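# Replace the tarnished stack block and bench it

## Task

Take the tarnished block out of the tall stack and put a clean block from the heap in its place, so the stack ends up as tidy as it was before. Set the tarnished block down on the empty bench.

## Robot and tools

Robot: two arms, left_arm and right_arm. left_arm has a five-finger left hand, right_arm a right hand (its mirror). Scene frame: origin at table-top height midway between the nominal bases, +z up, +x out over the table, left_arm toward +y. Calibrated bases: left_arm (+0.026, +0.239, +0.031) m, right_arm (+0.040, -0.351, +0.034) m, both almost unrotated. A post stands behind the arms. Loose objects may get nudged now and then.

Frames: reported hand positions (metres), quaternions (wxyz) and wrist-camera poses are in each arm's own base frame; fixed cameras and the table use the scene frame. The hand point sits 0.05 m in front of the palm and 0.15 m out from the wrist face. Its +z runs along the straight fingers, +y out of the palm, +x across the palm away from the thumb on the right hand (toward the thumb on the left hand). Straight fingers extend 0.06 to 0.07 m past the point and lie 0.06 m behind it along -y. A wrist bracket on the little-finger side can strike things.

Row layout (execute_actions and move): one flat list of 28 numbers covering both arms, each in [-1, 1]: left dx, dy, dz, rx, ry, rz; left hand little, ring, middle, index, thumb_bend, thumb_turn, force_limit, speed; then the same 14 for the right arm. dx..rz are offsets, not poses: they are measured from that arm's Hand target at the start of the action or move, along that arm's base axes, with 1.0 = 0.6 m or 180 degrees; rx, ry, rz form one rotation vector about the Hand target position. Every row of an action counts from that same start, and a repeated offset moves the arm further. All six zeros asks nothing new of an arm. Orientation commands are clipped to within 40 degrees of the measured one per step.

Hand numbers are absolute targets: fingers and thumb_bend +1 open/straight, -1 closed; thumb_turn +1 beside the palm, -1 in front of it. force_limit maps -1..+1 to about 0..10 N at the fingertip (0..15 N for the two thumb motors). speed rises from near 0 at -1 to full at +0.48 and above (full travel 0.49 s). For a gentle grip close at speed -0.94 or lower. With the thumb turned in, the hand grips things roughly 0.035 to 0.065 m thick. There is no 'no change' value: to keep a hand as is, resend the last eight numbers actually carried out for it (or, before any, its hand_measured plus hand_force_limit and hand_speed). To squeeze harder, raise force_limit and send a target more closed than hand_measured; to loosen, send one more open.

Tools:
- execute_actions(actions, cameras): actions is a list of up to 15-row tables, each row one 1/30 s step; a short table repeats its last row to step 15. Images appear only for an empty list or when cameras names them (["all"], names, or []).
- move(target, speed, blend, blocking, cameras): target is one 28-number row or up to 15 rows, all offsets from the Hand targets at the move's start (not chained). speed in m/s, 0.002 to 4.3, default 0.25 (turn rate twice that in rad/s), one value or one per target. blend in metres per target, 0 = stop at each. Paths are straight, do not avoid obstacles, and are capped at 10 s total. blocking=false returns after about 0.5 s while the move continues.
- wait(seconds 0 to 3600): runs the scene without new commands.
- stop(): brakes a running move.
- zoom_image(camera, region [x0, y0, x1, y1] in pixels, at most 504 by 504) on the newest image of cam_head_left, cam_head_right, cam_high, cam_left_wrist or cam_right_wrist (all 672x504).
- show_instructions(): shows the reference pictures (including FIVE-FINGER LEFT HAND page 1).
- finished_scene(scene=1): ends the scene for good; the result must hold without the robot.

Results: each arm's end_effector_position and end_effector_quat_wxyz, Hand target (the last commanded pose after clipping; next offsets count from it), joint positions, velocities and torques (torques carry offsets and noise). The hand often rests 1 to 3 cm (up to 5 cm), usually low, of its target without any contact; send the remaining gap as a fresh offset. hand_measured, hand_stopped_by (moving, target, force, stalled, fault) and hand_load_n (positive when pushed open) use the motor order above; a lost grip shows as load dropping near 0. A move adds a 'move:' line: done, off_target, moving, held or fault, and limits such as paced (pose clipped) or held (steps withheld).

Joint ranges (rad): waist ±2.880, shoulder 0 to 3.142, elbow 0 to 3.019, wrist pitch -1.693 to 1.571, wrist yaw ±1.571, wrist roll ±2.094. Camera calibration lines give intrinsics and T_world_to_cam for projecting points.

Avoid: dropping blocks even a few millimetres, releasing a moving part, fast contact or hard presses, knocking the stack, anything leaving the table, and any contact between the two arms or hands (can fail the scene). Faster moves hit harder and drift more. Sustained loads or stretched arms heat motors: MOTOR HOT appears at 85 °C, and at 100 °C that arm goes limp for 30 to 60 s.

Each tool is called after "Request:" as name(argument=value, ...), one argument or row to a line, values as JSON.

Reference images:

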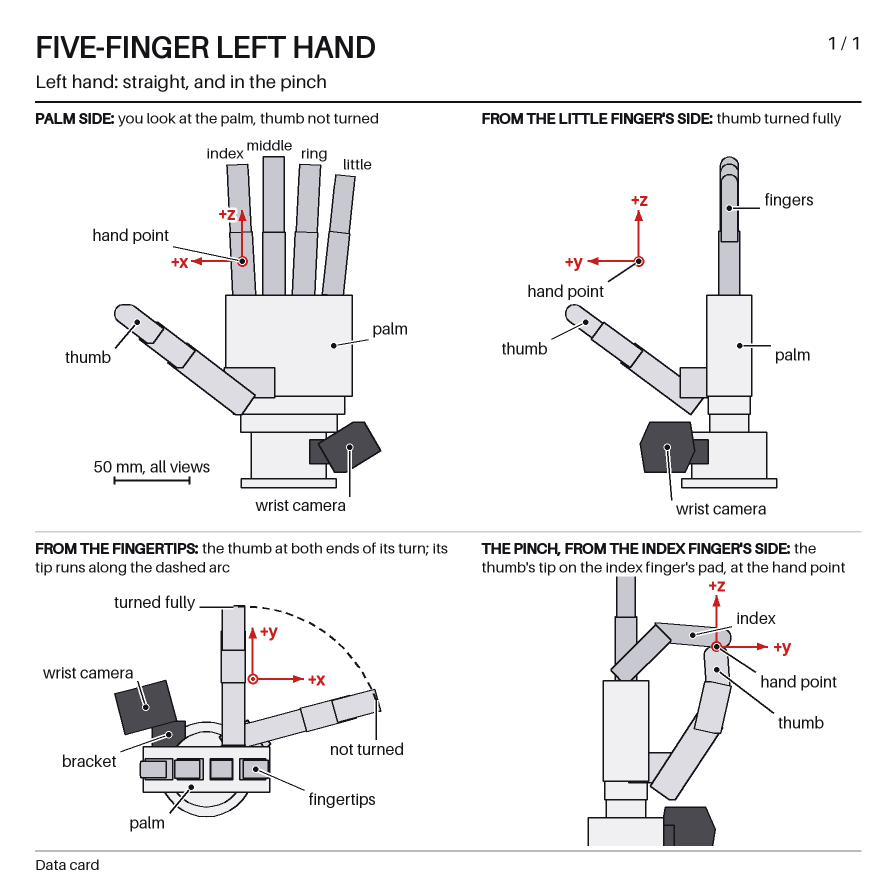

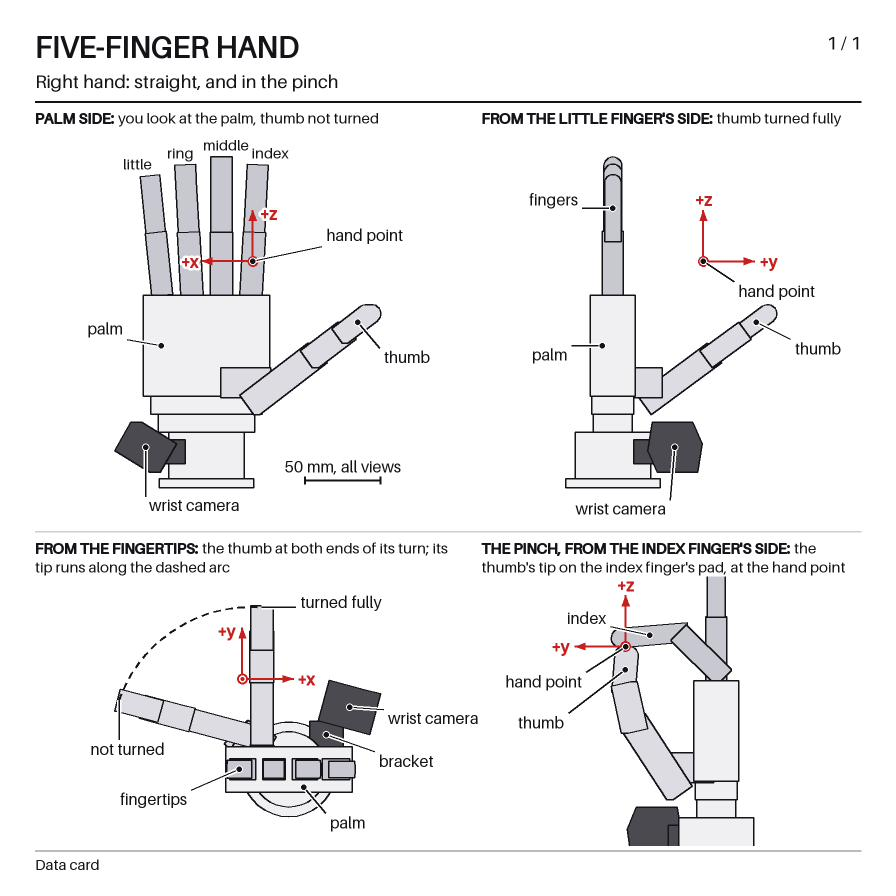

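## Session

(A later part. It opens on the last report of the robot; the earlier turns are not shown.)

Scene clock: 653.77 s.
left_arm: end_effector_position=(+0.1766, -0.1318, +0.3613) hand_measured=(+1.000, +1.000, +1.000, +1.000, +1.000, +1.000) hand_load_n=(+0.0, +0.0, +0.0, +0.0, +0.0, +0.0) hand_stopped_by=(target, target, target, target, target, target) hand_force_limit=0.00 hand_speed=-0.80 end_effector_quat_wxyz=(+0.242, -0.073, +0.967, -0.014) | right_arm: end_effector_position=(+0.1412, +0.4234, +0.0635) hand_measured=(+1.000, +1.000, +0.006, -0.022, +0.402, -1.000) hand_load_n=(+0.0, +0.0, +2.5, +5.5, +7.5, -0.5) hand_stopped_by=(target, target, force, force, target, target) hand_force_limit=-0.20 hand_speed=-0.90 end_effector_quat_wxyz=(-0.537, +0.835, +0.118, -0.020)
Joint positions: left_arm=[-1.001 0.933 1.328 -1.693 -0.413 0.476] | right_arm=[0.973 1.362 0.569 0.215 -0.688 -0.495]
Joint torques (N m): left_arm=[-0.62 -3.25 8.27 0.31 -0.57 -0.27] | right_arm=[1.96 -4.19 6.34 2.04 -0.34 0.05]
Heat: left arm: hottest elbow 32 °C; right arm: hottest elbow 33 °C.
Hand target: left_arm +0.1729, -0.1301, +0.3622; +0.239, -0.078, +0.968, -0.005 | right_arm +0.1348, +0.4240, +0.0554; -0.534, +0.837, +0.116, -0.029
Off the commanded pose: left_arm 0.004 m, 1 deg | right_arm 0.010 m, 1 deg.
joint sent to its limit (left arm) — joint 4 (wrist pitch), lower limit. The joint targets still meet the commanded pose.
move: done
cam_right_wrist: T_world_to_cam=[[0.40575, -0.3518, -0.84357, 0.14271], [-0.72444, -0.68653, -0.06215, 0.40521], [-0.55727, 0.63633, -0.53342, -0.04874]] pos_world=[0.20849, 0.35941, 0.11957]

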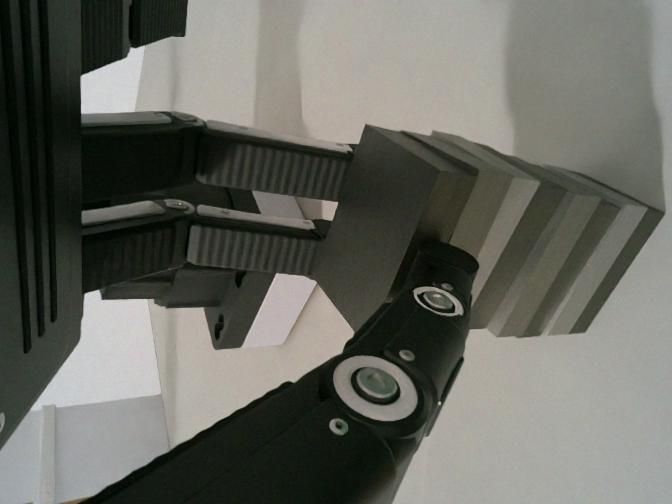

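Request:
move(
  target=[
    [0,0,0,0,0,0,1,1,1,1,1,1,0,-0.8,0,0,0,0,0,0,1,1,0.08,0.08,0.40,-1,-0.2,-0.94],
    [0,0,0,0,0,0,1,1,1,1,1,1,0,-0.8,0,0,0,0,0,0,1,1,0.25,0.25,0.40,-1,-0.2,-0.9],
  ],
  speed=0.03,
  cameras=["cam_right_wrist"],
)

Scene clock: 656.60 s.
left_arm: end_effector_position=(+0.1766, -0.1318, +0.3613) hand_measured=(+1.000, +1.000, +1.000, +1.000, +1.000, +1.000) hand_load_n=(+0.0, +0.0, +0.0, +0.0, +0.0, +0.0) hand_stopped_by=(target, target, target, target, target, target) hand_force_limit=0.00 hand_speed=-0.80 end_effector_quat_wxyz=(+0.242, -0.073, +0.967, -0.014) | right_arm: end_effector_position=(+0.1411, +0.4234, +0.0626) hand_measured=(+1.000, +1.000, +0.250, +0.250, +0.400, -1.000) hand_load_n=(+0.0, +0.0, +0.0, +0.0, +1.0, +0.0) hand_stopped_by=(target, target, target, target, target, target) hand_force_limit=-0.20 hand_speed=-0.90 end_effector_quat_wxyz=(-0.537, +0.835, +0.117, -0.021)
Joint positions: left_arm=[-1.001 0.933 1.328 -1.693 -0.413 0.476] | right_arm=[0.973 1.364 0.569 0.215 -0.688 -0.494]
Joint torques (N m): left_arm=[-1.14 -2.84 8.18 0.2 -0.55 -0.24] | right_arm=[2.26 -5.01 6.04 2.33 -0.31 0.08]
Heat: left arm: hottest elbow 32 °C; right arm: hottest elbow 32 °C.
Hand target: left_arm +0.1729, -0.1301, +0.3622; +0.239, -0.078, +0.968, -0.005 | right_arm +0.1347, +0.4240, +0.0555; -0.534, +0.837, +0.116, -0.029
Off the commanded pose: left_arm 0.004 m, 1 deg | right_arm 0.010 m, 1 deg.
joint sent to its limit (left arm) — joint 4 (wrist pitch), lower limit. The joint targets still meet the commanded pose.
move: done
cam_right_wrist: T_world_to_cam=[[0.40444, -0.35324, -0.84359, 0.14274], [-0.72463, -0.68653, -0.05994, 0.40493], [-0.55797, 0.63554, -0.53363, -0.04876]] pos_world=[0.20848, 0.3594, 0.11867]

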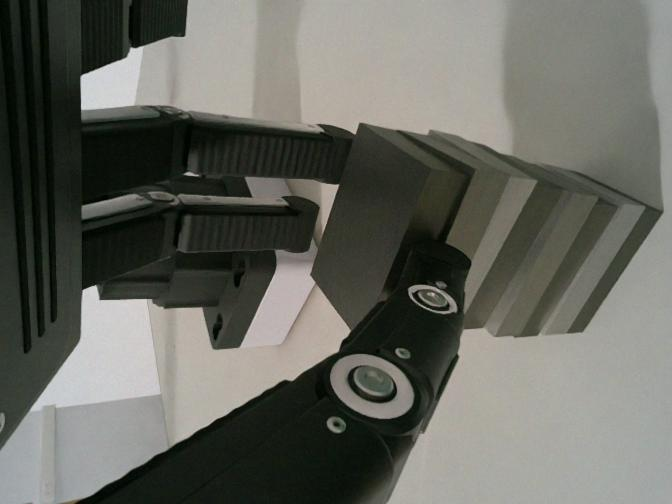

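Request:
move(
  target=[0,0,0,0,0,0,1,1,1,1,1,1,0,-0.8,0,0,0,0,0,0,1,1,0.25,0.25,0.60,-1,-0.2,-0.9],
  speed=0.03,
  cameras=["cam_right_wrist"],
)

Request:
zoom_image(
  camera="cam_right_wrist",
  region=[310, 100, 670, 370],
)

Scene clock: 659.13 s.
left_arm: end_effector_position=(+0.1766, -0.1318, +0.3613) hand_measured=(+1.000, +1.000, +1.000, +1.000, +1.000, +1.000) hand_load_n=(+0.0, +0.0, +0.0, +0.0, +0.0, +0.0) hand_stopped_by=(target, target, target, target, target, target) hand_force_limit=0.00 hand_speed=-0.80 end_effector_quat_wxyz=(+0.242, -0.073, +0.967, -0.014) | right_arm: end_effector_position=(+0.1411, +0.4233, +0.0624) hand_measured=(+1.000, +1.000, +0.250, +0.250, +0.600, -1.000) hand_load_n=(+0.0, +0.0, +0.0, +0.0, +0.0, +0.0) hand_stopped_by=(target, target, target, target, target, target) hand_force_limit=-0.20 hand_speed=-0.90 end_effector_quat_wxyz=(-0.537, +0.835, +0.117, -0.021)
Joint positions: left_arm=[-1.001 0.933 1.328 -1.693 -0.413 0.476] | right_arm=[0.973 1.364 0.569 0.215 -0.688 -0.494]
Joint torques (N m): left_arm=[-1.32 -3.49 8.14 0.23 -0.54 -0.25] | right_arm=[1.2 -5.01 6.04 2.03 -0.37 0.05]
Heat: left arm: hottest elbow 32 °C; right arm: hottest elbow 32 °C.
Hand target: left_arm +0.1729, -0.1301, +0.3622; +0.239, -0.078, +0.968, -0.005 | right_arm +0.1348, +0.4239, +0.0554; -0.534, +0.837, +0.116, -0.029
Off the commanded pose: left_arm 0.004 m, 1 deg | right_arm 0.009 m, 1 deg.
joint sent to its limit (left arm) — joint 4 (wrist pitch), lower limit. The joint targets still meet the commanded pose.
move: done
cam_right_wrist: T_world_to_cam=[[0.40426, -0.35354, -0.84355, 0.1428], [-0.72465, -0.68654, -0.05954, 0.40488], [-0.55809, 0.63535, -0.53374, -0.04871]] pos_world=[0.20848, 0.3594, 0.11857]

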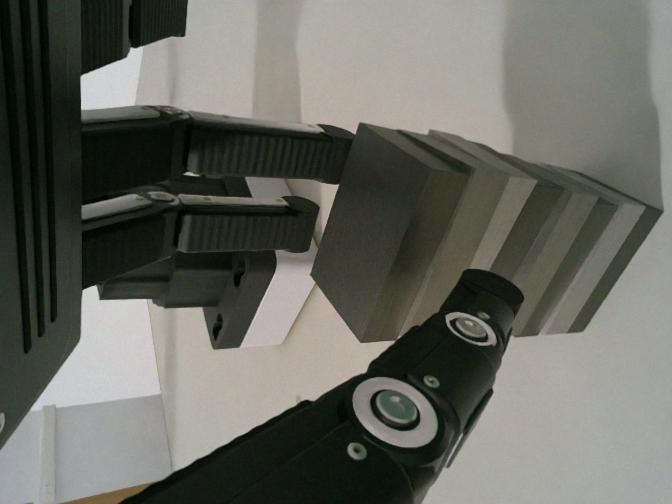

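Scaled by 1.400 from the camera's image (finer frame: 960x720).

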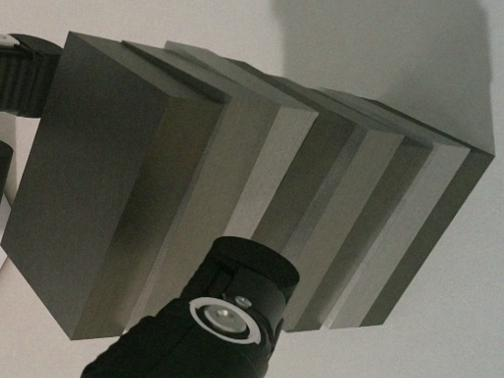

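Request:
zoom_image(
  camera="cam_right_wrist",
  region=[350, 110, 510, 230],
)

Request:
zoom_image(
  camera="cam_right_wrist",
  region=[500, 130, 670, 258],
)

Request:
zoom_image(
  camera="cam_right_wrist",
  region=[300, 260, 480, 395],
)

Request:
zoom_image(
  camera="cam_right_wrist",
  region=[490, 250, 650, 370],
)

Scaled by 3.150 from the camera's image (finer frame: 960x720).

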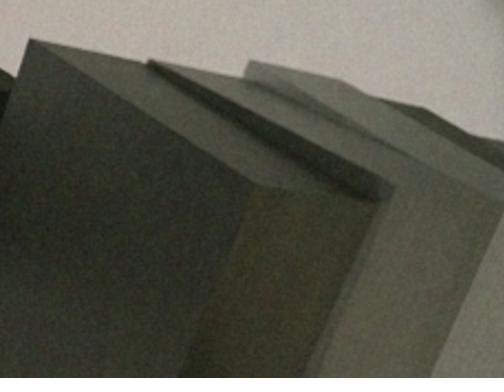

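Scaled by 2.965 from the camera's image (finer frame: 960x720).

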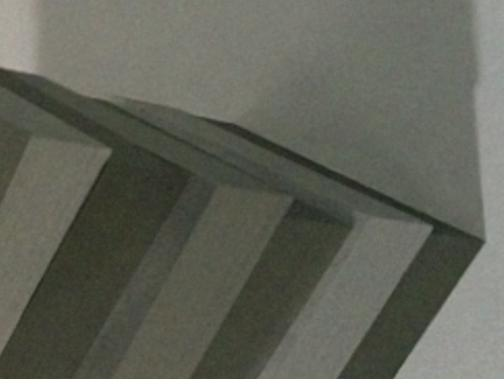

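Scaled by 2.800 from the camera's image (finer frame: 960x720).

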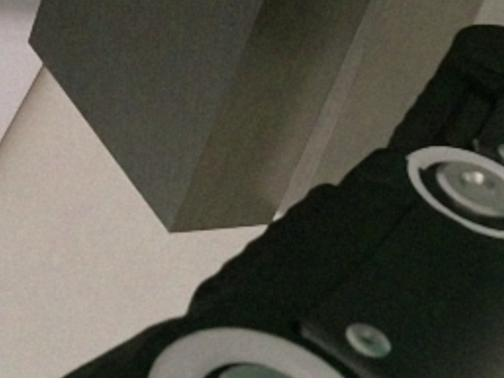

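Scaled by 3.150 from the camera's image (finer frame: 960x720).

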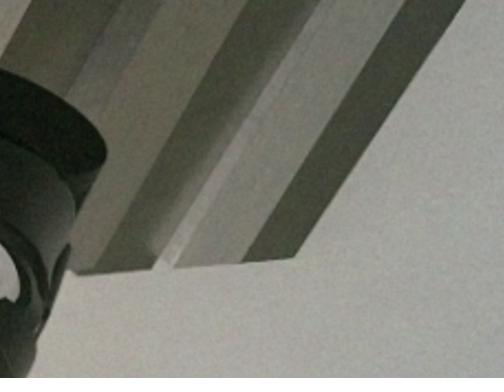

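Request:
move(
  target=[
    [0,0,0,0,0,0,1,1,1,1,1,1,0,-0.8,0.0048,0.0063,0.0433,0.0165,-0.0125,0,1,1,0.25,0.25,0.60,-1,-0.2,-0.9],
    [0,0,0,0,0,0,1,1,1,1,1,1,0,-0.8,0.006,0.008,0.09,0.0165,-0.0125,0,1,1,0.25,0.25,0.60,-1,-0.2,-0.9],
  ],
  speed=0.05,
  blend=0.005,
  cameras=["cam_right_wrist", "cam_left_wrist", "cam_high"],
)

Scene clock: 669.77 s.
left_arm: end_effector_position=(+0.1766, -0.1318, +0.3613) hand_measured=(+1.000, +1.000, +1.000, +1.000, +1.000, +1.000) hand_load_n=(+0.0, +0.0, +0.0, +0.0, +0.0, +0.0) hand_stopped_by=(target, target, target, target, target, target) hand_force_limit=0.00 hand_speed=-0.80 end_effector_quat_wxyz=(+0.242, -0.073, +0.967, -0.014) | right_arm: end_effector_position=(+0.1361, +0.4158, +0.0933) hand_measured=(+1.000, +1.000, +0.250, +0.250, +0.600, -1.000) hand_load_n=(+0.0, +0.0, +0.0, +0.0, +0.0, +0.0) hand_stopped_by=(target, target, target, target, target, target) hand_force_limit=-0.20 hand_speed=-0.90 end_effector_quat_wxyz=(-0.544, +0.830, +0.121, -0.014)
Joint positions: left_arm=[-1.001 0.933 1.328 -1.693 -0.413 0.476] | right_arm=[0.973 1.256 0.569 0.132 -0.687 -0.494]
Joint torques (N m): left_arm=[-0.5 -3.14 8.27 0.43 -0.53 -0.26] | right_arm=[1.61 -5.3 9.81 1.43 -0.32 0.05]
Heat: left arm: hottest elbow 32 °C; right arm: hottest elbow 32 °C.
Hand target: left_arm +0.1729, -0.1301, +0.3622; +0.239, -0.078, +0.968, -0.005 | right_arm +0.1384, +0.4288, +0.1094; -0.553, +0.823, +0.127, -0.010
Off the commanded pose: left_arm 0.004 m, 1 deg | right_arm 0.021 m, 2 deg.
joint sent to its limit (left arm) — joint 4 (wrist pitch), lower limit. The joint targets still meet the commanded pose.
move: off_target (right_arm)
cam_left_wrist: T_world_to_cam=[[-0.10444, -0.99273, -0.05987, -0.09137], [-0.99396, 0.10214, 0.04018, 0.17566], [-0.03377, 0.0637, -0.9974, 0.49106]] pos_world=[0.18164, -0.13992, 0.47726]
cam_right_wrist: T_world_to_cam=[[0.41636, -0.33638, -0.84469, 0.15955], [-0.72403, -0.6846, -0.08425, 0.39939], [-0.54993, 0.64666, -0.52859, -0.03659]] pos_world=[0.20262, 0.35075, 0.14908]
Images, in order (width x height): cam_high 672x504, cam_left_wrist 672x504, cam_right_wrist 672x504.

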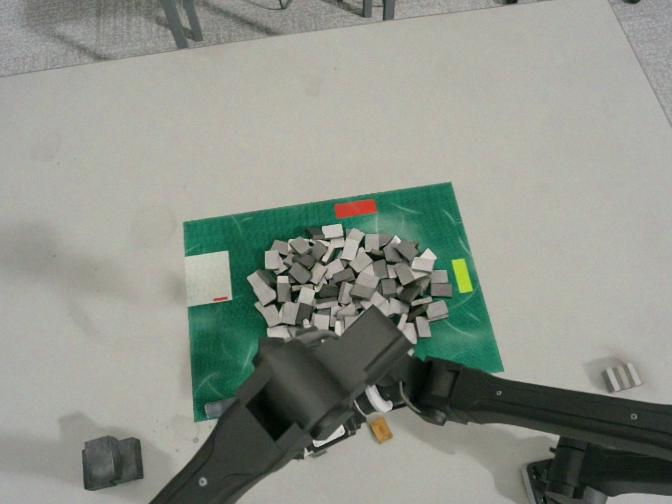

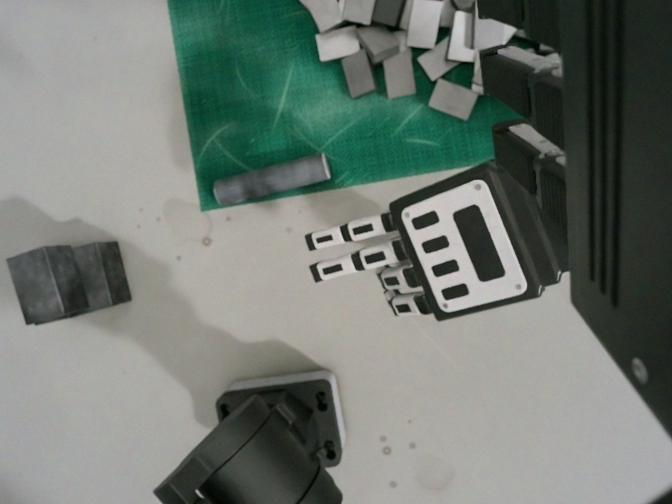

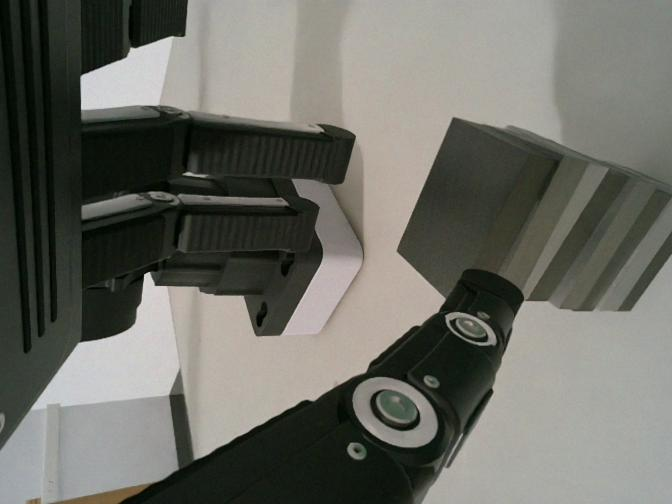

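Request:
move(
  target=[0,0,0,0,0,0,1,1,1,1,1,1,0,-0.8,-0.0167,-0.02,0.1,-0.0165,0.0125,0,1,1,0.25,0.25,0.60,-1,-0.2,-0.9],
  speed=0.08,
  cameras=["cam_right_wrist"],
)

Scene clock: 672.07 s.
left_arm: end_effector_position=(+0.1766, -0.1318, +0.3613) hand_measured=(+1.000, +1.000, +1.000, +1.000, +1.000, +1.000) hand_load_n=(+0.0, +0.0, +0.0, +0.0, +0.0, +0.0) hand_stopped_by=(target, target, target, target, target, target) hand_force_limit=0.00 hand_speed=-0.80 end_effector_quat_wxyz=(+0.242, -0.073, +0.967, -0.014) | right_arm: end_effector_position=(+0.1252, +0.4018, +0.1464) hand_measured=(+1.000, +1.000, +0.250, +0.250, +0.600, -1.000) hand_load_n=(+0.0, +0.0, +0.0, +0.0, +0.0, +0.0) hand_stopped_by=(target, target, target, target, target, target) hand_force_limit=-0.20 hand_speed=-0.90 end_effector_quat_wxyz=(-0.522, +0.845, +0.108, -0.036)
Joint positions: left_arm=[-1.001 0.933 1.328 -1.693 -0.413 0.476] | right_arm=[0.975 1.117 0.663 -0.171 -0.687 -0.489]
Joint torques (N m): left_arm=[-0.62 -2.32 8.16 0.4 -0.54 -0.24] | right_arm=[2.67 -5.19 11.63 1.33 -0.34 0.07]
Heat: left arm: hottest elbow 32 °C; right arm: hottest elbow 32 °C.
Hand target: left_arm +0.1729, -0.1301, +0.3622; +0.239, -0.078, +0.968, -0.005 | right_arm +0.1284, +0.4168, +0.1695; -0.534, +0.837, +0.116, -0.029
Off the commanded pose: left_arm 0.004 m, 1 deg | right_arm 0.028 m, 2 deg.
joint sent to its limit (left arm) — joint 4 (wrist pitch), lower limit. The joint targets still meet the commanded pose.
move: off_target (right_arm)
cam_right_wrist: T_world_to_cam=[[0.37905, -0.38647, -0.84081, 0.22846], [-0.72601, -0.68759, -0.01126, 0.37701], [-0.57378, 0.61471, -0.54122, 0.0122]] pos_world=[0.19412, 0.34002, 0.20294]

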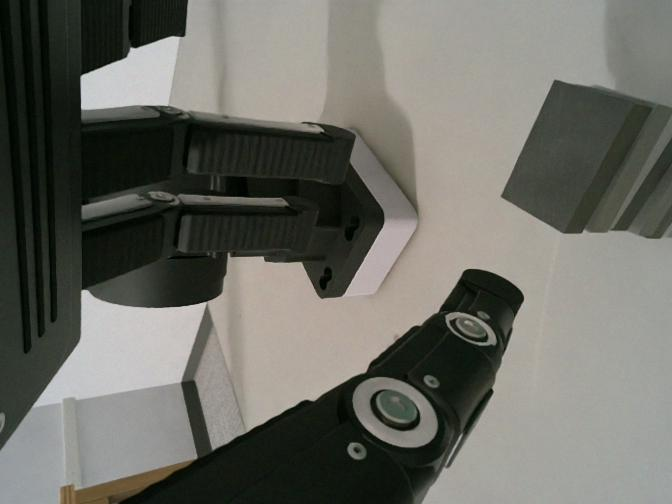

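Request:
move(
  target=[0,0,0,0,0,0,1,1,1,1,1,1,0,-0.8,0.05,-0.27,0.05,0,0,0,1,1,0.25,0.25,0.60,-1,-0.2,-0.9],
  speed=0.2,
  cameras=["cam_left_wrist","cam_high"],
)

Scene clock: 675.67 s.
left_arm: end_effector_position=(+0.1766, -0.1318, +0.3613) hand_measured=(+1.000, +1.000, +1.000, +1.000, +1.000, +1.000) hand_load_n=(+0.0, +0.0, +0.0, +0.0, +0.0, +0.0) hand_stopped_by=(target, target, target, target, target, target) hand_force_limit=0.00 hand_speed=-0.80 end_effector_quat_wxyz=(+0.242, -0.073, +0.967, -0.014) | right_arm: end_effector_position=(+0.1477, +0.2522, +0.1867) hand_measured=(+1.000, +1.000, +0.250, +0.250, +0.600, -1.000) hand_load_n=(+0.0, +0.0, +0.0, +0.0, +0.0, +0.0) hand_stopped_by=(target, target, target, target, target, target) hand_force_limit=-0.20 hand_speed=-0.90 end_effector_quat_wxyz=(-0.530, +0.840, +0.111, -0.041)
Joint positions: left_arm=[-1.001 0.933 1.328 -1.693 -0.413 0.476] | right_arm=[0.505 0.842 0.663 -0.847 -1.038 -1.014]
Joint torques (N m): left_arm=[-1.14 -3.19 8.25 0.32 -0.55 -0.29] | right_arm=[0.32 -0.67 10.85 0.9 -0.83 -0.11]
Heat: left arm: hottest elbow 32 °C; right arm: hottest elbow 33 °C.
Hand target: left_arm +0.1729, -0.1301, +0.3622; +0.239, -0.078, +0.968, -0.005 | right_arm +0.1584, +0.2547, +0.1995; -0.534, +0.837, +0.116, -0.029
Off the commanded pose: left_arm 0.004 m, 1 deg | right_arm 0.017 m, 2 deg.
joint sent to its limit (left arm) — joint 4 (wrist pitch), lower limit. The joint targets still meet the commanded pose.
move: off_target (right_arm)
cam_left_wrist: T_world_to_cam=[[-0.10444, -0.99273, -0.05987, -0.09137], [-0.99396, 0.10214, 0.04018, 0.17566], [-0.03377, 0.0637, -0.9974, 0.49106]] pos_world=[0.18164, -0.13992, 0.47726]
Images, in order (width x height): cam_high 672x504, cam_left_wrist 672x504.

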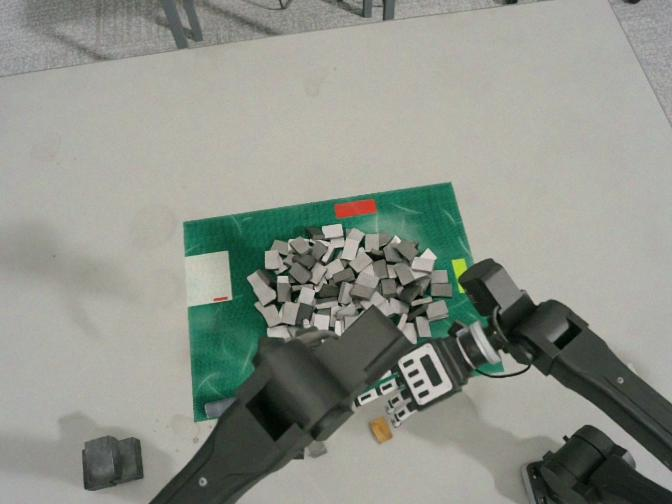

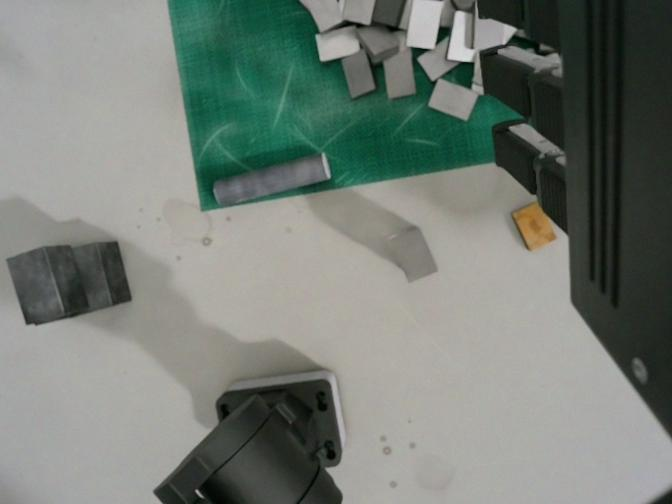

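Request:
zoom_image(
  camera="cam_left_wrist",
  region=[370, 200, 470, 300],
)

Scaled by 5.040 from the camera's image (finer frame: 960x720).

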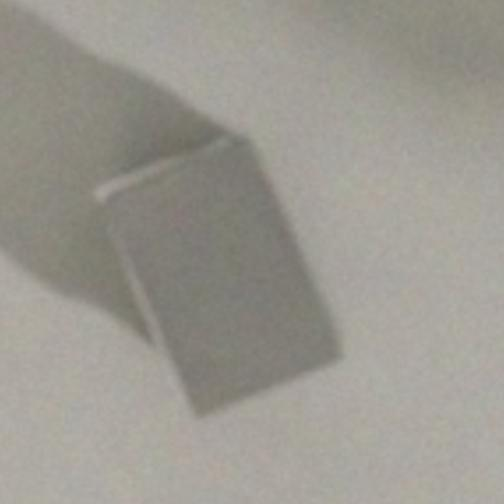

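Request:
move(
  target=[0,0,0,0,0,0,1,1,1,1,1,1,0,-0.8,0.05,-0.25,0.05,0,0,0,1,1,0.25,0.25,0.60,-1,-0.2,-0.9],
  speed=0.25,
)

Request:
move(
  target=[0,0,-0.18,0,0,0,1,1,1,1,1,1,0,-0.8,0,0,0,0,0,0,1,1,0.25,0.25,0.60,-1,-0.2,-0.9],
  speed=0.1,
  cameras=["cam_left_wrist"],
)

Scene clock: 680.43 s.
left_arm: end_effector_position=(+0.1766, -0.1318, +0.3613) hand_measured=(+1.000, +1.000, +1.000, +1.000, +1.000, +1.000) hand_load_n=(+0.0, +0.0, +0.0, +0.0, +0.0, +0.0) hand_stopped_by=(target, target, target, target, target, target) hand_force_limit=0.00 hand_speed=-0.80 end_effector_quat_wxyz=(+0.242, -0.073, +0.967, -0.014) | right_arm: end_effector_position=(+0.1774, +0.1087, +0.2118) hand_measured=(+1.000, +1.000, +0.250, +0.250, +0.600, -1.000) hand_load_n=(+0.0, +0.0, +0.0, +0.0, +0.0, +0.0) hand_stopped_by=(target, target, target, target, target, target) hand_force_limit=-0.20 hand_speed=-0.90 end_effector_quat_wxyz=(-0.471, +0.880, +0.059, +0.012)
Joint positions: left_arm=[-1.001 0.933 1.328 -1.693 -0.413 0.476] | right_arm=[-0.078 0.902 0.836 -1.682 -0.971 -1.877]
Joint torques (N m): left_arm=[-1.26 -2.9 8.28 0.06 -0.54 -0.22] | right_arm=[0.26 -0.91 11.18 0.08 -0.74 -0.06]
Heat: left arm: hottest elbow 32 °C; right arm: hottest elbow 33 °C.
Hand target: left_arm +0.1729, -0.1301, +0.3622; +0.239, -0.078, +0.968, -0.005 | right_arm +0.1885, +0.1048, +0.2295; -0.534, +0.837, +0.116, -0.029
Off the commanded pose: left_arm 0.004 m, 1 deg | right_arm 0.021 m, 12 deg.
joint sent to its limit (left arm) — joint 4 (wrist pitch), lower limit. The joint targets still meet the commanded pose.
joint sent to its limit (right arm) — joint 4 (wrist pitch), lower limit. The joint targets are off in orientation, not in position.
move: off_target (right_arm)

Scene clock: 682.03 s.
left_arm: end_effector_position=(+0.1734, -0.1269, +0.2520) hand_measured=(+1.000, +1.000, +1.000, +1.000, +1.000, +1.000) hand_load_n=(-0.5, +0.0, +0.0, +0.0, +0.0, +0.0) hand_stopped_by=(target, target, target, target, target, target) hand_force_limit=0.00 hand_speed=-0.80 end_effector_quat_wxyz=(+0.233, -0.074, +0.970, +0.006) | right_arm: end_effector_position=(+0.1775, +0.1087, +0.2117) hand_measured=(+1.000, +1.000, +0.250, +0.250, +0.600, -1.000) hand_load_n=(+0.0, +0.0, +0.0, +0.0, +0.0, +0.0) hand_stopped_by=(target, target, target, target, target, target) hand_force_limit=-0.20 hand_speed=-0.90 end_effector_quat_wxyz=(-0.471, +0.880, +0.060, +0.012)
Joint positions: left_arm=[-1.001 0.875 1.001 -1.472 -0.416 0.465] | right_arm=[-0.078 0.902 0.836 -1.682 -0.971 -1.878]
Joint torques (N m): left_arm=[-1.14 -3.19 9.05 0.57 -0.54 -0.25] | right_arm=[0.62 -1.44 11.11 0.27 -0.71 -0.12]
Heat: left arm: hottest elbow 32 °C; right arm: hottest elbow 33 °C.
Hand target: left_arm +0.1728, -0.1300, +0.2542; +0.239, -0.078, +0.968, -0.005 | right_arm +0.1885, +0.1047, +0.2295; -0.534, +0.837, +0.116, -0.029
Off the commanded pose: left_arm 0.004 m, 2 deg | right_arm 0.021 m, 12 deg.
joint sent to its limit (right arm) — joint 4 (wrist pitch), lower limit. The joint targets are off in orientation, not in position.
move: done
cam_left_wrist: T_world_to_cam=[[-0.09595, -0.9909, -0.09437, -0.08595], [-0.99374, 0.08991, 0.0663, 0.16821], [-0.05721, 0.10014, -0.99333, 0.38928]] pos_world=[0.18118, -0.13927, 0.36742]

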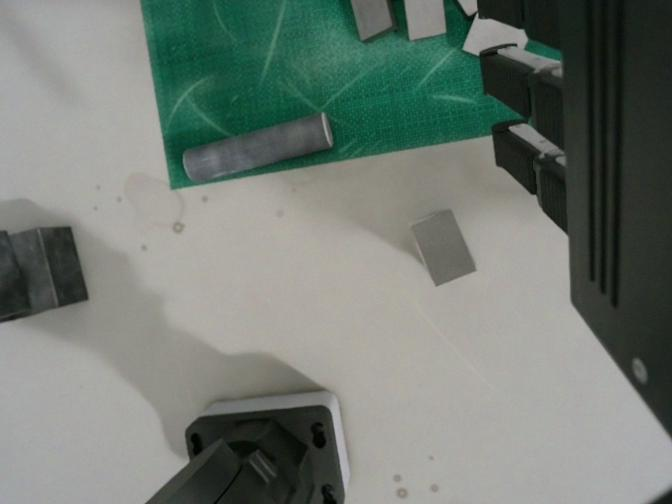

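Request:
zoom_image(
  camera="cam_left_wrist",
  region=[400, 195, 490, 295],
)

Scaled by 5.040 from the camera's image (finer frame: 960x720).

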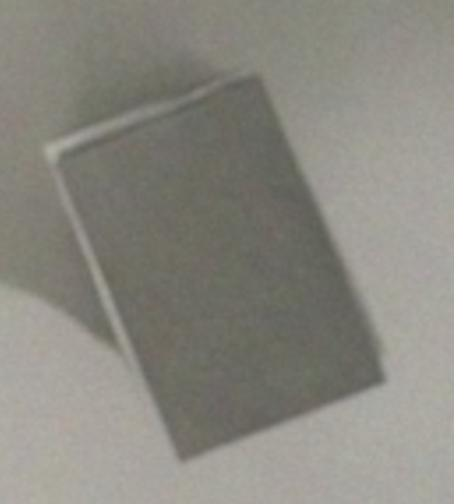

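Request:
move(
  target=[-0.013,0.077,-0.13,-0.1667,0,0,1,1,1,1,1,1,0,-0.8,0,0,0,0,0,0,1,1,0.25,0.25,0.60,-1,-0.2,-0.9],
  speed=0.12,
  cameras=["cam_left_wrist"],
)

Scene clock: 689.93 s.
left_arm: end_effector_position=(+0.1612, -0.0845, +0.1738) hand_measured=(+1.000, +1.000, +1.000, +1.000, +1.000, +1.000) hand_load_n=(+0.0, +0.0, +0.0, +0.0, +0.0, +0.5) hand_stopped_by=(target, target, target, target, target, target) hand_force_limit=0.00 hand_speed=-0.80 end_effector_quat_wxyz=(+0.201, -0.140, +0.936, -0.252) | right_arm: end_effector_position=(+0.1775, +0.1087, +0.2117) hand_measured=(+1.000, +1.000, +0.250, +0.250, +0.600, -1.000) hand_load_n=(+0.0, +0.0, +0.0, +0.0, +0.0, +0.0) hand_stopped_by=(target, target, target, target, target, target) hand_force_limit=-0.20 hand_speed=-0.90 end_effector_quat_wxyz=(-0.471, +0.880, +0.060, +0.012)
Joint positions: left_arm=[-0.362 0.419 0.637 -1.17 0.232 0.836] | right_arm=[-0.078 0.902 0.836 -1.682 -0.971 -1.878]
Joint torques (N m): left_arm=[-0.15 1.26 9.22 1.54 0.21 -0.03] | right_arm=[0.5 -1.03 10.99 0.1 -0.69 -0.11]
Heat: left arm: hottest elbow 32 °C; right arm: hottest elbow 34 °C.
Hand target: left_arm +0.1651, -0.0837, +0.1762; +0.211, -0.137, +0.934, -0.255 | right_arm +0.1885, +0.1047, +0.2295; -0.534, +0.837, +0.116, -0.029
Off the commanded pose: left_arm 0.005 m, 1 deg | right_arm 0.021 m, 12 deg.
joint sent to its limit (right arm) — joint 4 (wrist pitch), lower limit. The joint targets are off in orientation, not in position.
move: done
cam_left_wrist: T_world_to_cam=[[-0.08118, -0.89829, 0.43185, -0.13849], [-0.99476, 0.10004, 0.02108, 0.16627], [-0.06213, -0.42787, -0.9017, 0.24701]] pos_world=[0.1695, -0.03535, 0.27903]

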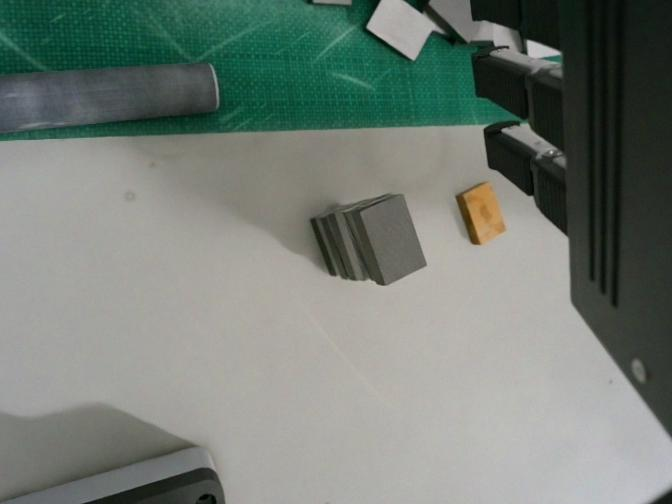

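Request:
zoom_image(
  camera="cam_left_wrist",
  region=[300, 185, 440, 295],
)

Scaled by 3.600 from the camera's image (finer frame: 960x720).

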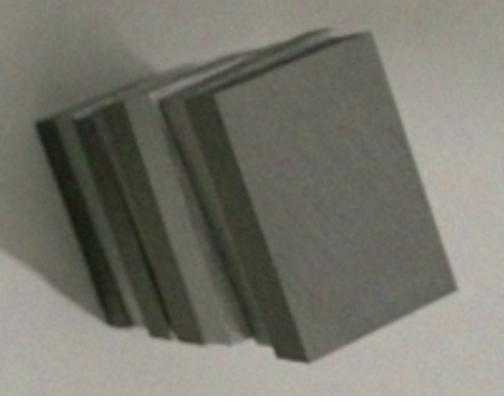

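Request:
zoom_image(
  camera="cam_left_wrist",
  region=[305, 188, 365, 233],
)

Request:
zoom_image(
  camera="cam_left_wrist",
  region=[325, 250, 395, 295],
)

Request:
zoom_image(
  camera="cam_left_wrist",
  region=[340, 183, 420, 233],
)

Scaled by 8.400 from the camera's image (finer frame: 960x720).

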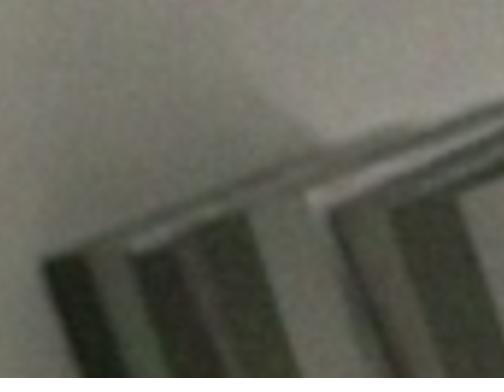

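Scaled by 7.200 from the camera's image (finer frame: 960x720).

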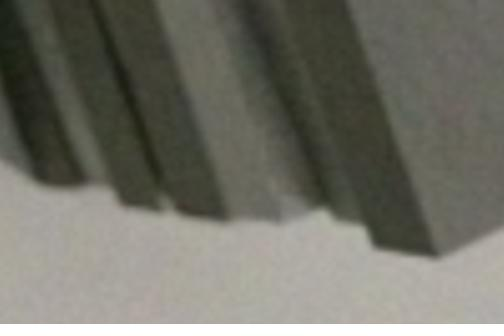

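Scaled by 6.300 from the camera's image (finer frame: 960x720).

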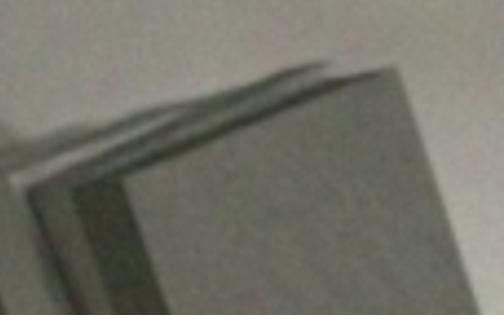

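Request:
move(
  target=[0,0.05,-0.10,-0.1,0,0,1,1,1,1,1,1,0,-0.8,0,0,0,0,0,0,1,1,0.25,0.25,0.60,-1,-0.2,-0.9],
  speed=0.12,
  cameras=["cam_left_wrist"],
)

Scene clock: 704.57 s.
left_arm: end_effector_position=(+0.1652, -0.0551, +0.1169) hand_measured=(+1.000, +1.000, +1.000, +1.000, +1.000, +1.000) hand_load_n=(+0.0, +0.0, +0.0, +0.5, +0.0, +0.0) hand_stopped_by=(target, target, target, target, target, target) hand_force_limit=0.00 hand_speed=-0.80 end_effector_quat_wxyz=(+0.189, -0.166, +0.882, -0.398) | right_arm: end_effector_position=(+0.1775, +0.1087, +0.2117) hand_measured=(+1.000, +1.000, +0.250, +0.250, +0.600, -1.000) hand_load_n=(+0.0, +0.0, +0.0, +0.0, +0.0, +0.0) hand_stopped_by=(target, target, target, target, target, target) hand_force_limit=-0.20 hand_speed=-0.90 end_effector_quat_wxyz=(-0.471, +0.880, +0.060, +0.012)
Joint positions: left_arm=[0.391 0.472 0.46 -1.262 0.876 1.449] | right_arm=[-0.078 0.902 0.836 -1.682 -0.971 -1.878]
Joint torques (N m): left_arm=[0.26 3.55 9.14 0.25 0.74 -0.03] | right_arm=[0.44 -0.62 10.99 0.06 -0.73 -0.08]
Heat: left arm: hottest elbow 33 °C; right arm: hottest elbow 35 °C.
Hand target: left_arm +0.1651, -0.0537, +0.1162; +0.187, -0.168, +0.882, -0.398 | right_arm +0.1885, +0.1047, +0.2295; -0.534, +0.837, +0.116, -0.029
Off the commanded pose: left_arm 0.002 m, 0 deg | right_arm 0.021 m, 12 deg.
joint sent to its limit (right arm) — joint 4 (wrist pitch), lower limit. The joint targets are off in orientation, not in position.
move: done
cam_left_wrist: T_world_to_cam=[[-0.09779, -0.7205, 0.68652, -0.10449], [-0.99443, 0.09808, -0.03872, 0.17535], [-0.03943, -0.68648, -0.72608, 0.16992]] pos_world=[0.17086, 0.02416, 0.2019]

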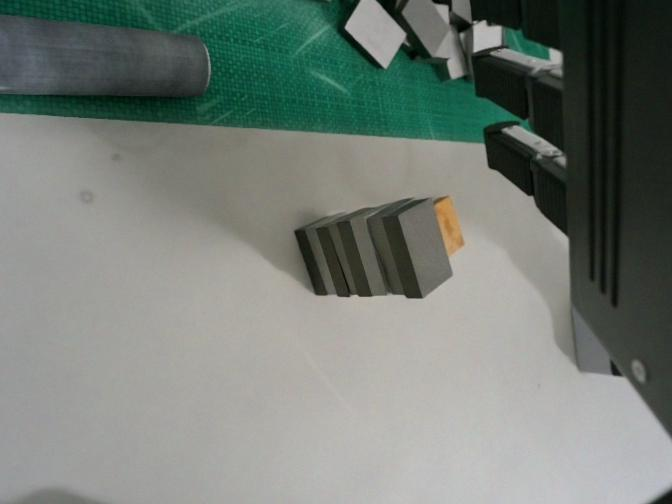

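Request:
zoom_image(
  camera="cam_left_wrist",
  region=[285, 185, 465, 310],
)

Request:
zoom_image(
  camera="cam_left_wrist",
  region=[290, 190, 380, 250],
)

Request:
zoom_image(
  camera="cam_left_wrist",
  region=[310, 250, 430, 310],
)

Scaled by 2.800 from the camera's image (finer frame: 960x720).

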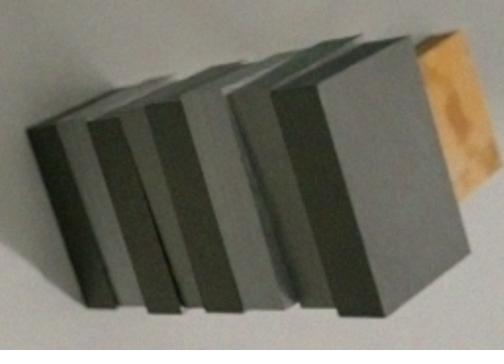

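Scaled by 5.600 from the camera's image (finer frame: 960x720).

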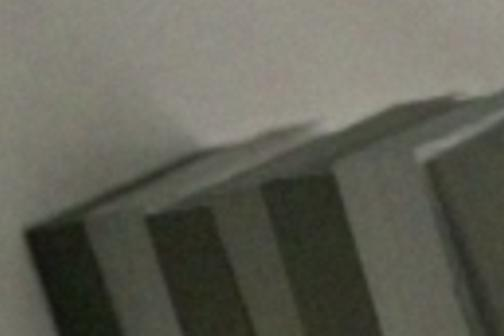

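Scaled by 4.200 from the camera's image (finer frame: 960x720).

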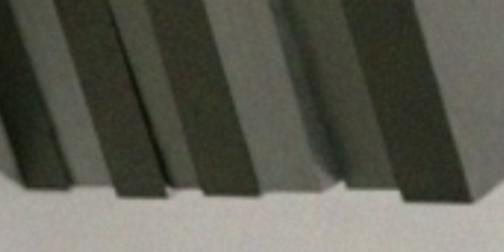

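Request:
move(
  target=[0,0.15,0.05,0,0,0,1,1,1,1,1,1,0,-0.8,0,0,0,0,0,0,1,1,0.5,0.5,1,-1,-0.2,-0.9],
  speed=0.15,
  cameras=["cam_left_wrist"],
)

Scene clock: 733.53 s.
left_arm: end_effector_position=(+0.1591, +0.0247, +0.1346) hand_measured=(+1.000, +1.000, +1.000, +1.000, +1.000, +1.000) hand_load_n=(+0.0, +0.0, +0.0, +0.0, -1.5, +0.0) hand_stopped_by=(target, target, target, target, target, target) hand_force_limit=0.00 hand_speed=-0.80 end_effector_quat_wxyz=(+0.163, -0.207, +0.887, -0.378) | right_arm: end_effector_position=(+0.1775, +0.1087, +0.2117) hand_measured=(+1.000, +1.000, +0.500, +0.500, +1.000, -1.000) hand_load_n=(+0.0, +0.0, +0.0, +0.0, +0.0, +0.0) hand_stopped_by=(target, target, target, target, target, target) hand_force_limit=-0.20 hand_speed=-0.90 end_effector_quat_wxyz=(-0.471, +0.880, +0.060, +0.012)
Joint positions: left_arm=[0.812 0.785 0.622 -1.601 0.831 2.01] | right_arm=[-0.078 0.902 0.836 -1.682 -0.971 -1.878]
Joint torques (N m): left_arm=[-0.09 0.26 11.3 -0.36 0.32 0.04] | right_arm=[-0.03 -1.73 11.17 -0.12 -0.74 -0.08]
Heat: left arm: hottest elbow 32 °C; right arm: hottest elbow 37 °C.
Hand target: left_arm +0.1650, +0.0362, +0.1462; +0.187, -0.168, +0.882, -0.398 | right_arm +0.1885, +0.1047, +0.2295; -0.534, +0.837, +0.116, -0.029
Off the commanded pose: left_arm 0.017 m, 6 deg | right_arm 0.021 m, 12 deg.
joint sent to its limit (left arm) — joint 6 (wrist roll), upper limit. The joint targets are off in orientation, not in position.
joint sent to its limit (right arm) — joint 4 (wrist pitch), lower limit. The joint targets are off in orientation, not in position.
move: off_target (left_arm)
cam_left_wrist: T_world_to_cam=[[0.00385, -0.73381, 0.67934, -0.07461], [-0.99799, 0.04013, 0.04901, 0.15231], [-0.06323, -0.67817, -0.73218, 0.2417]] pos_world=[0.16757, 0.10305, 0.22019]

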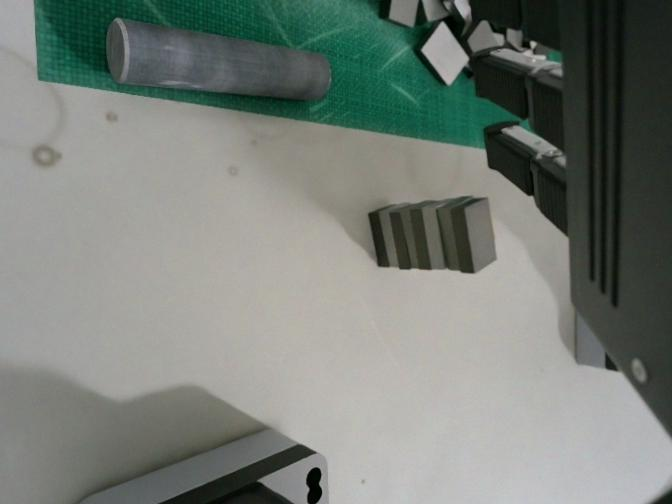

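Request:
move(
  target=[0,0.03,0.167,0,0,0,1,1,1,1,1,1,0,-0.8,0,0.22,0,0,0,0,1,1,0.5,0.5,1,-1,-0.2,-0.9],
  speed=0.2,
  cameras=["cam_left_wrist","cam_right_wrist"],
)

Scene clock: 736.67 s.
left_arm: end_effector_position=(+0.1636, +0.0519, +0.2309) hand_measured=(+1.000, +1.000, +1.000, +1.000, +1.000, +1.000) hand_load_n=(+0.0, +0.0, +0.0, +0.0, +0.0, +0.0) hand_stopped_by=(target, target, target, target, target, target) hand_force_limit=0.00 hand_speed=-0.80 end_effector_quat_wxyz=(+0.207, -0.227, +0.906, -0.291) | right_arm: end_effector_position=(+0.1895, +0.2335, +0.2265) hand_measured=(+1.000, +1.000, +0.500, +0.500, +1.000, -1.000) hand_load_n=(+0.0, +0.0, +0.0, +0.0, +0.0, +0.0) hand_stopped_by=(target, target, target, target, target, target) hand_force_limit=-0.20 hand_speed=-0.90 end_effector_quat_wxyz=(-0.533, +0.838, +0.110, -0.031)
Joint positions: left_arm=[0.793 0.69 0.875 -1.693 0.728 1.849] | right_arm=[0.365 0.946 0.836 -1.11 -1.096 -1.253]
Joint torques (N m): left_arm=[-1.85 0.38 11.63 -0.24 0.45 -0.28] | right_arm=[1.14 -2.61 8.73 1.51 -0.72 0.08]
Heat: left arm: hottest elbow 32 °C; right arm: hottest elbow 37 °C.
Hand target: left_arm +0.1651, +0.0543, +0.2464; +0.187, -0.168, +0.882, -0.398 | right_arm +0.1885, +0.2368, +0.2295; -0.534, +0.837, +0.116, -0.029
Off the commanded pose: left_arm 0.016 m, 14 deg | right_arm 0.005 m, 1 deg.
joint sent to its limit (left arm) — joint 4 (wrist pitch), lower limit. The joint targets are off in orientation, not in position.
move: off_target (left_arm)
cam_left_wrist: T_world_to_cam=[[0.06174, -0.84074, 0.53791, -0.09131], [-0.99807, -0.05543, 0.02791, 0.16084], [0.00636, -0.5386, -0.84254, 0.33779]] pos_world=[0.16402, 0.11408, 0.32923]
cam_right_wrist: T_world_to_cam=[[0.38406, -0.3631, -0.84891, 0.20178], [-0.72609, -0.68672, -0.03477, 0.31409], [-0.57034, 0.62974, -0.52739, 0.18862]] pos_world=[0.25813, 0.17018, 0.28169]

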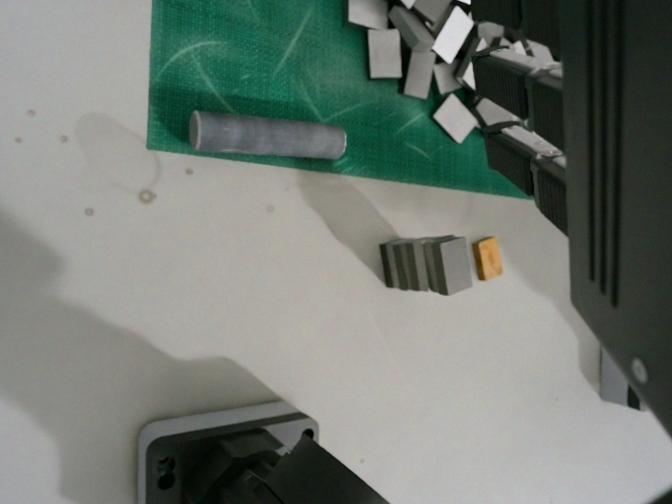

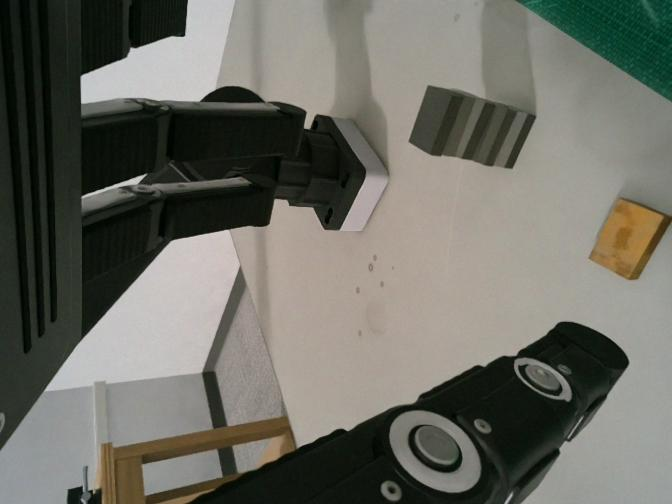

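Request:
move(
  target=[0,0,0,0,0,0,1,1,1,1,1,1,0,-0.8,-0.081,0.319,-0.14,0,0,0,1,1,0.5,0.5,1,-1,-0.2,-0.9],
  speed=0.15,
  cameras=["cam_right_wrist"],
)

Scene clock: 740.57 s.
left_arm: end_effector_position=(+0.1636, +0.0519, +0.2309) hand_measured=(+1.000, +1.000, +1.000, +1.000, +1.000, +1.000) hand_load_n=(+0.0, -0.5, +0.0, +0.0, +0.0, +0.0) hand_stopped_by=(target, target, target, target, target, target) hand_force_limit=0.00 hand_speed=-0.80 end_effector_quat_wxyz=(+0.207, -0.227, +0.906, -0.291) | right_arm: end_effector_position=(+0.1433, +0.4263, +0.1490) hand_measured=(+1.000, +1.000, +0.500, +0.500, +1.000, -1.000) hand_load_n=(+0.0, +0.0, +0.0, +0.0, +0.0, +0.0) hand_stopped_by=(target, target, target, target, target, target) hand_force_limit=-0.20 hand_speed=-0.90 end_effector_quat_wxyz=(-0.534, +0.837, +0.118, -0.025)
Joint positions: left_arm=[0.793 0.69 0.875 -1.693 0.728 1.848] | right_arm=[0.971 1.195 0.712 -0.109 -0.694 -0.499]
Joint torques (N m): left_arm=[-1.2 -0.03 11.44 0.17 0.51 -0.28] | right_arm=[1.96 -6.12 7.87 2.14 -0.29 0.1]
Heat: left arm: hottest elbow 32 °C; right arm: hottest elbow 36 °C.
Hand target: left_arm +0.1650, +0.0543, +0.2464; +0.187, -0.168, +0.882, -0.398 | right_arm +0.1398, +0.4282, +0.1456; -0.534, +0.837, +0.116, -0.029
Off the commanded pose: left_arm 0.016 m, 14 deg | right_arm 0.005 m, 0 deg.
joint sent to its limit (left arm) — joint 4 (wrist pitch), lower limit. The joint targets are off in orientation, not in position.
move: done
cam_right_wrist: T_world_to_cam=[[0.40158, -0.35749, -0.84317, 0.21798], [-0.7214, -0.69066, -0.05076, 0.41365], [-0.5642, 0.62865, -0.53525, 0.00069]] pos_world=[0.21126, 0.36318, 0.20516]

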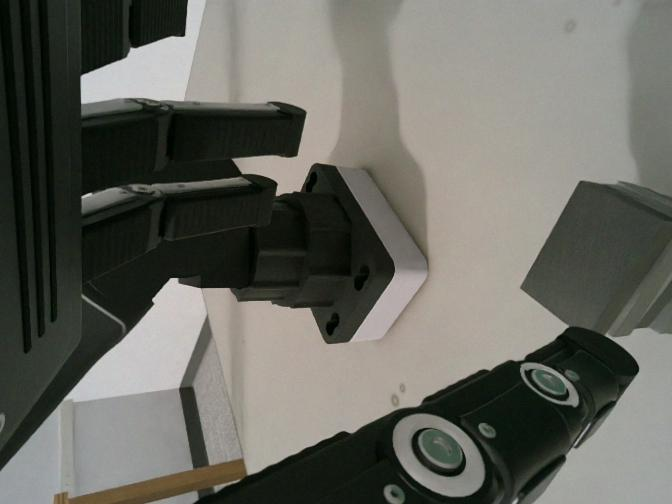

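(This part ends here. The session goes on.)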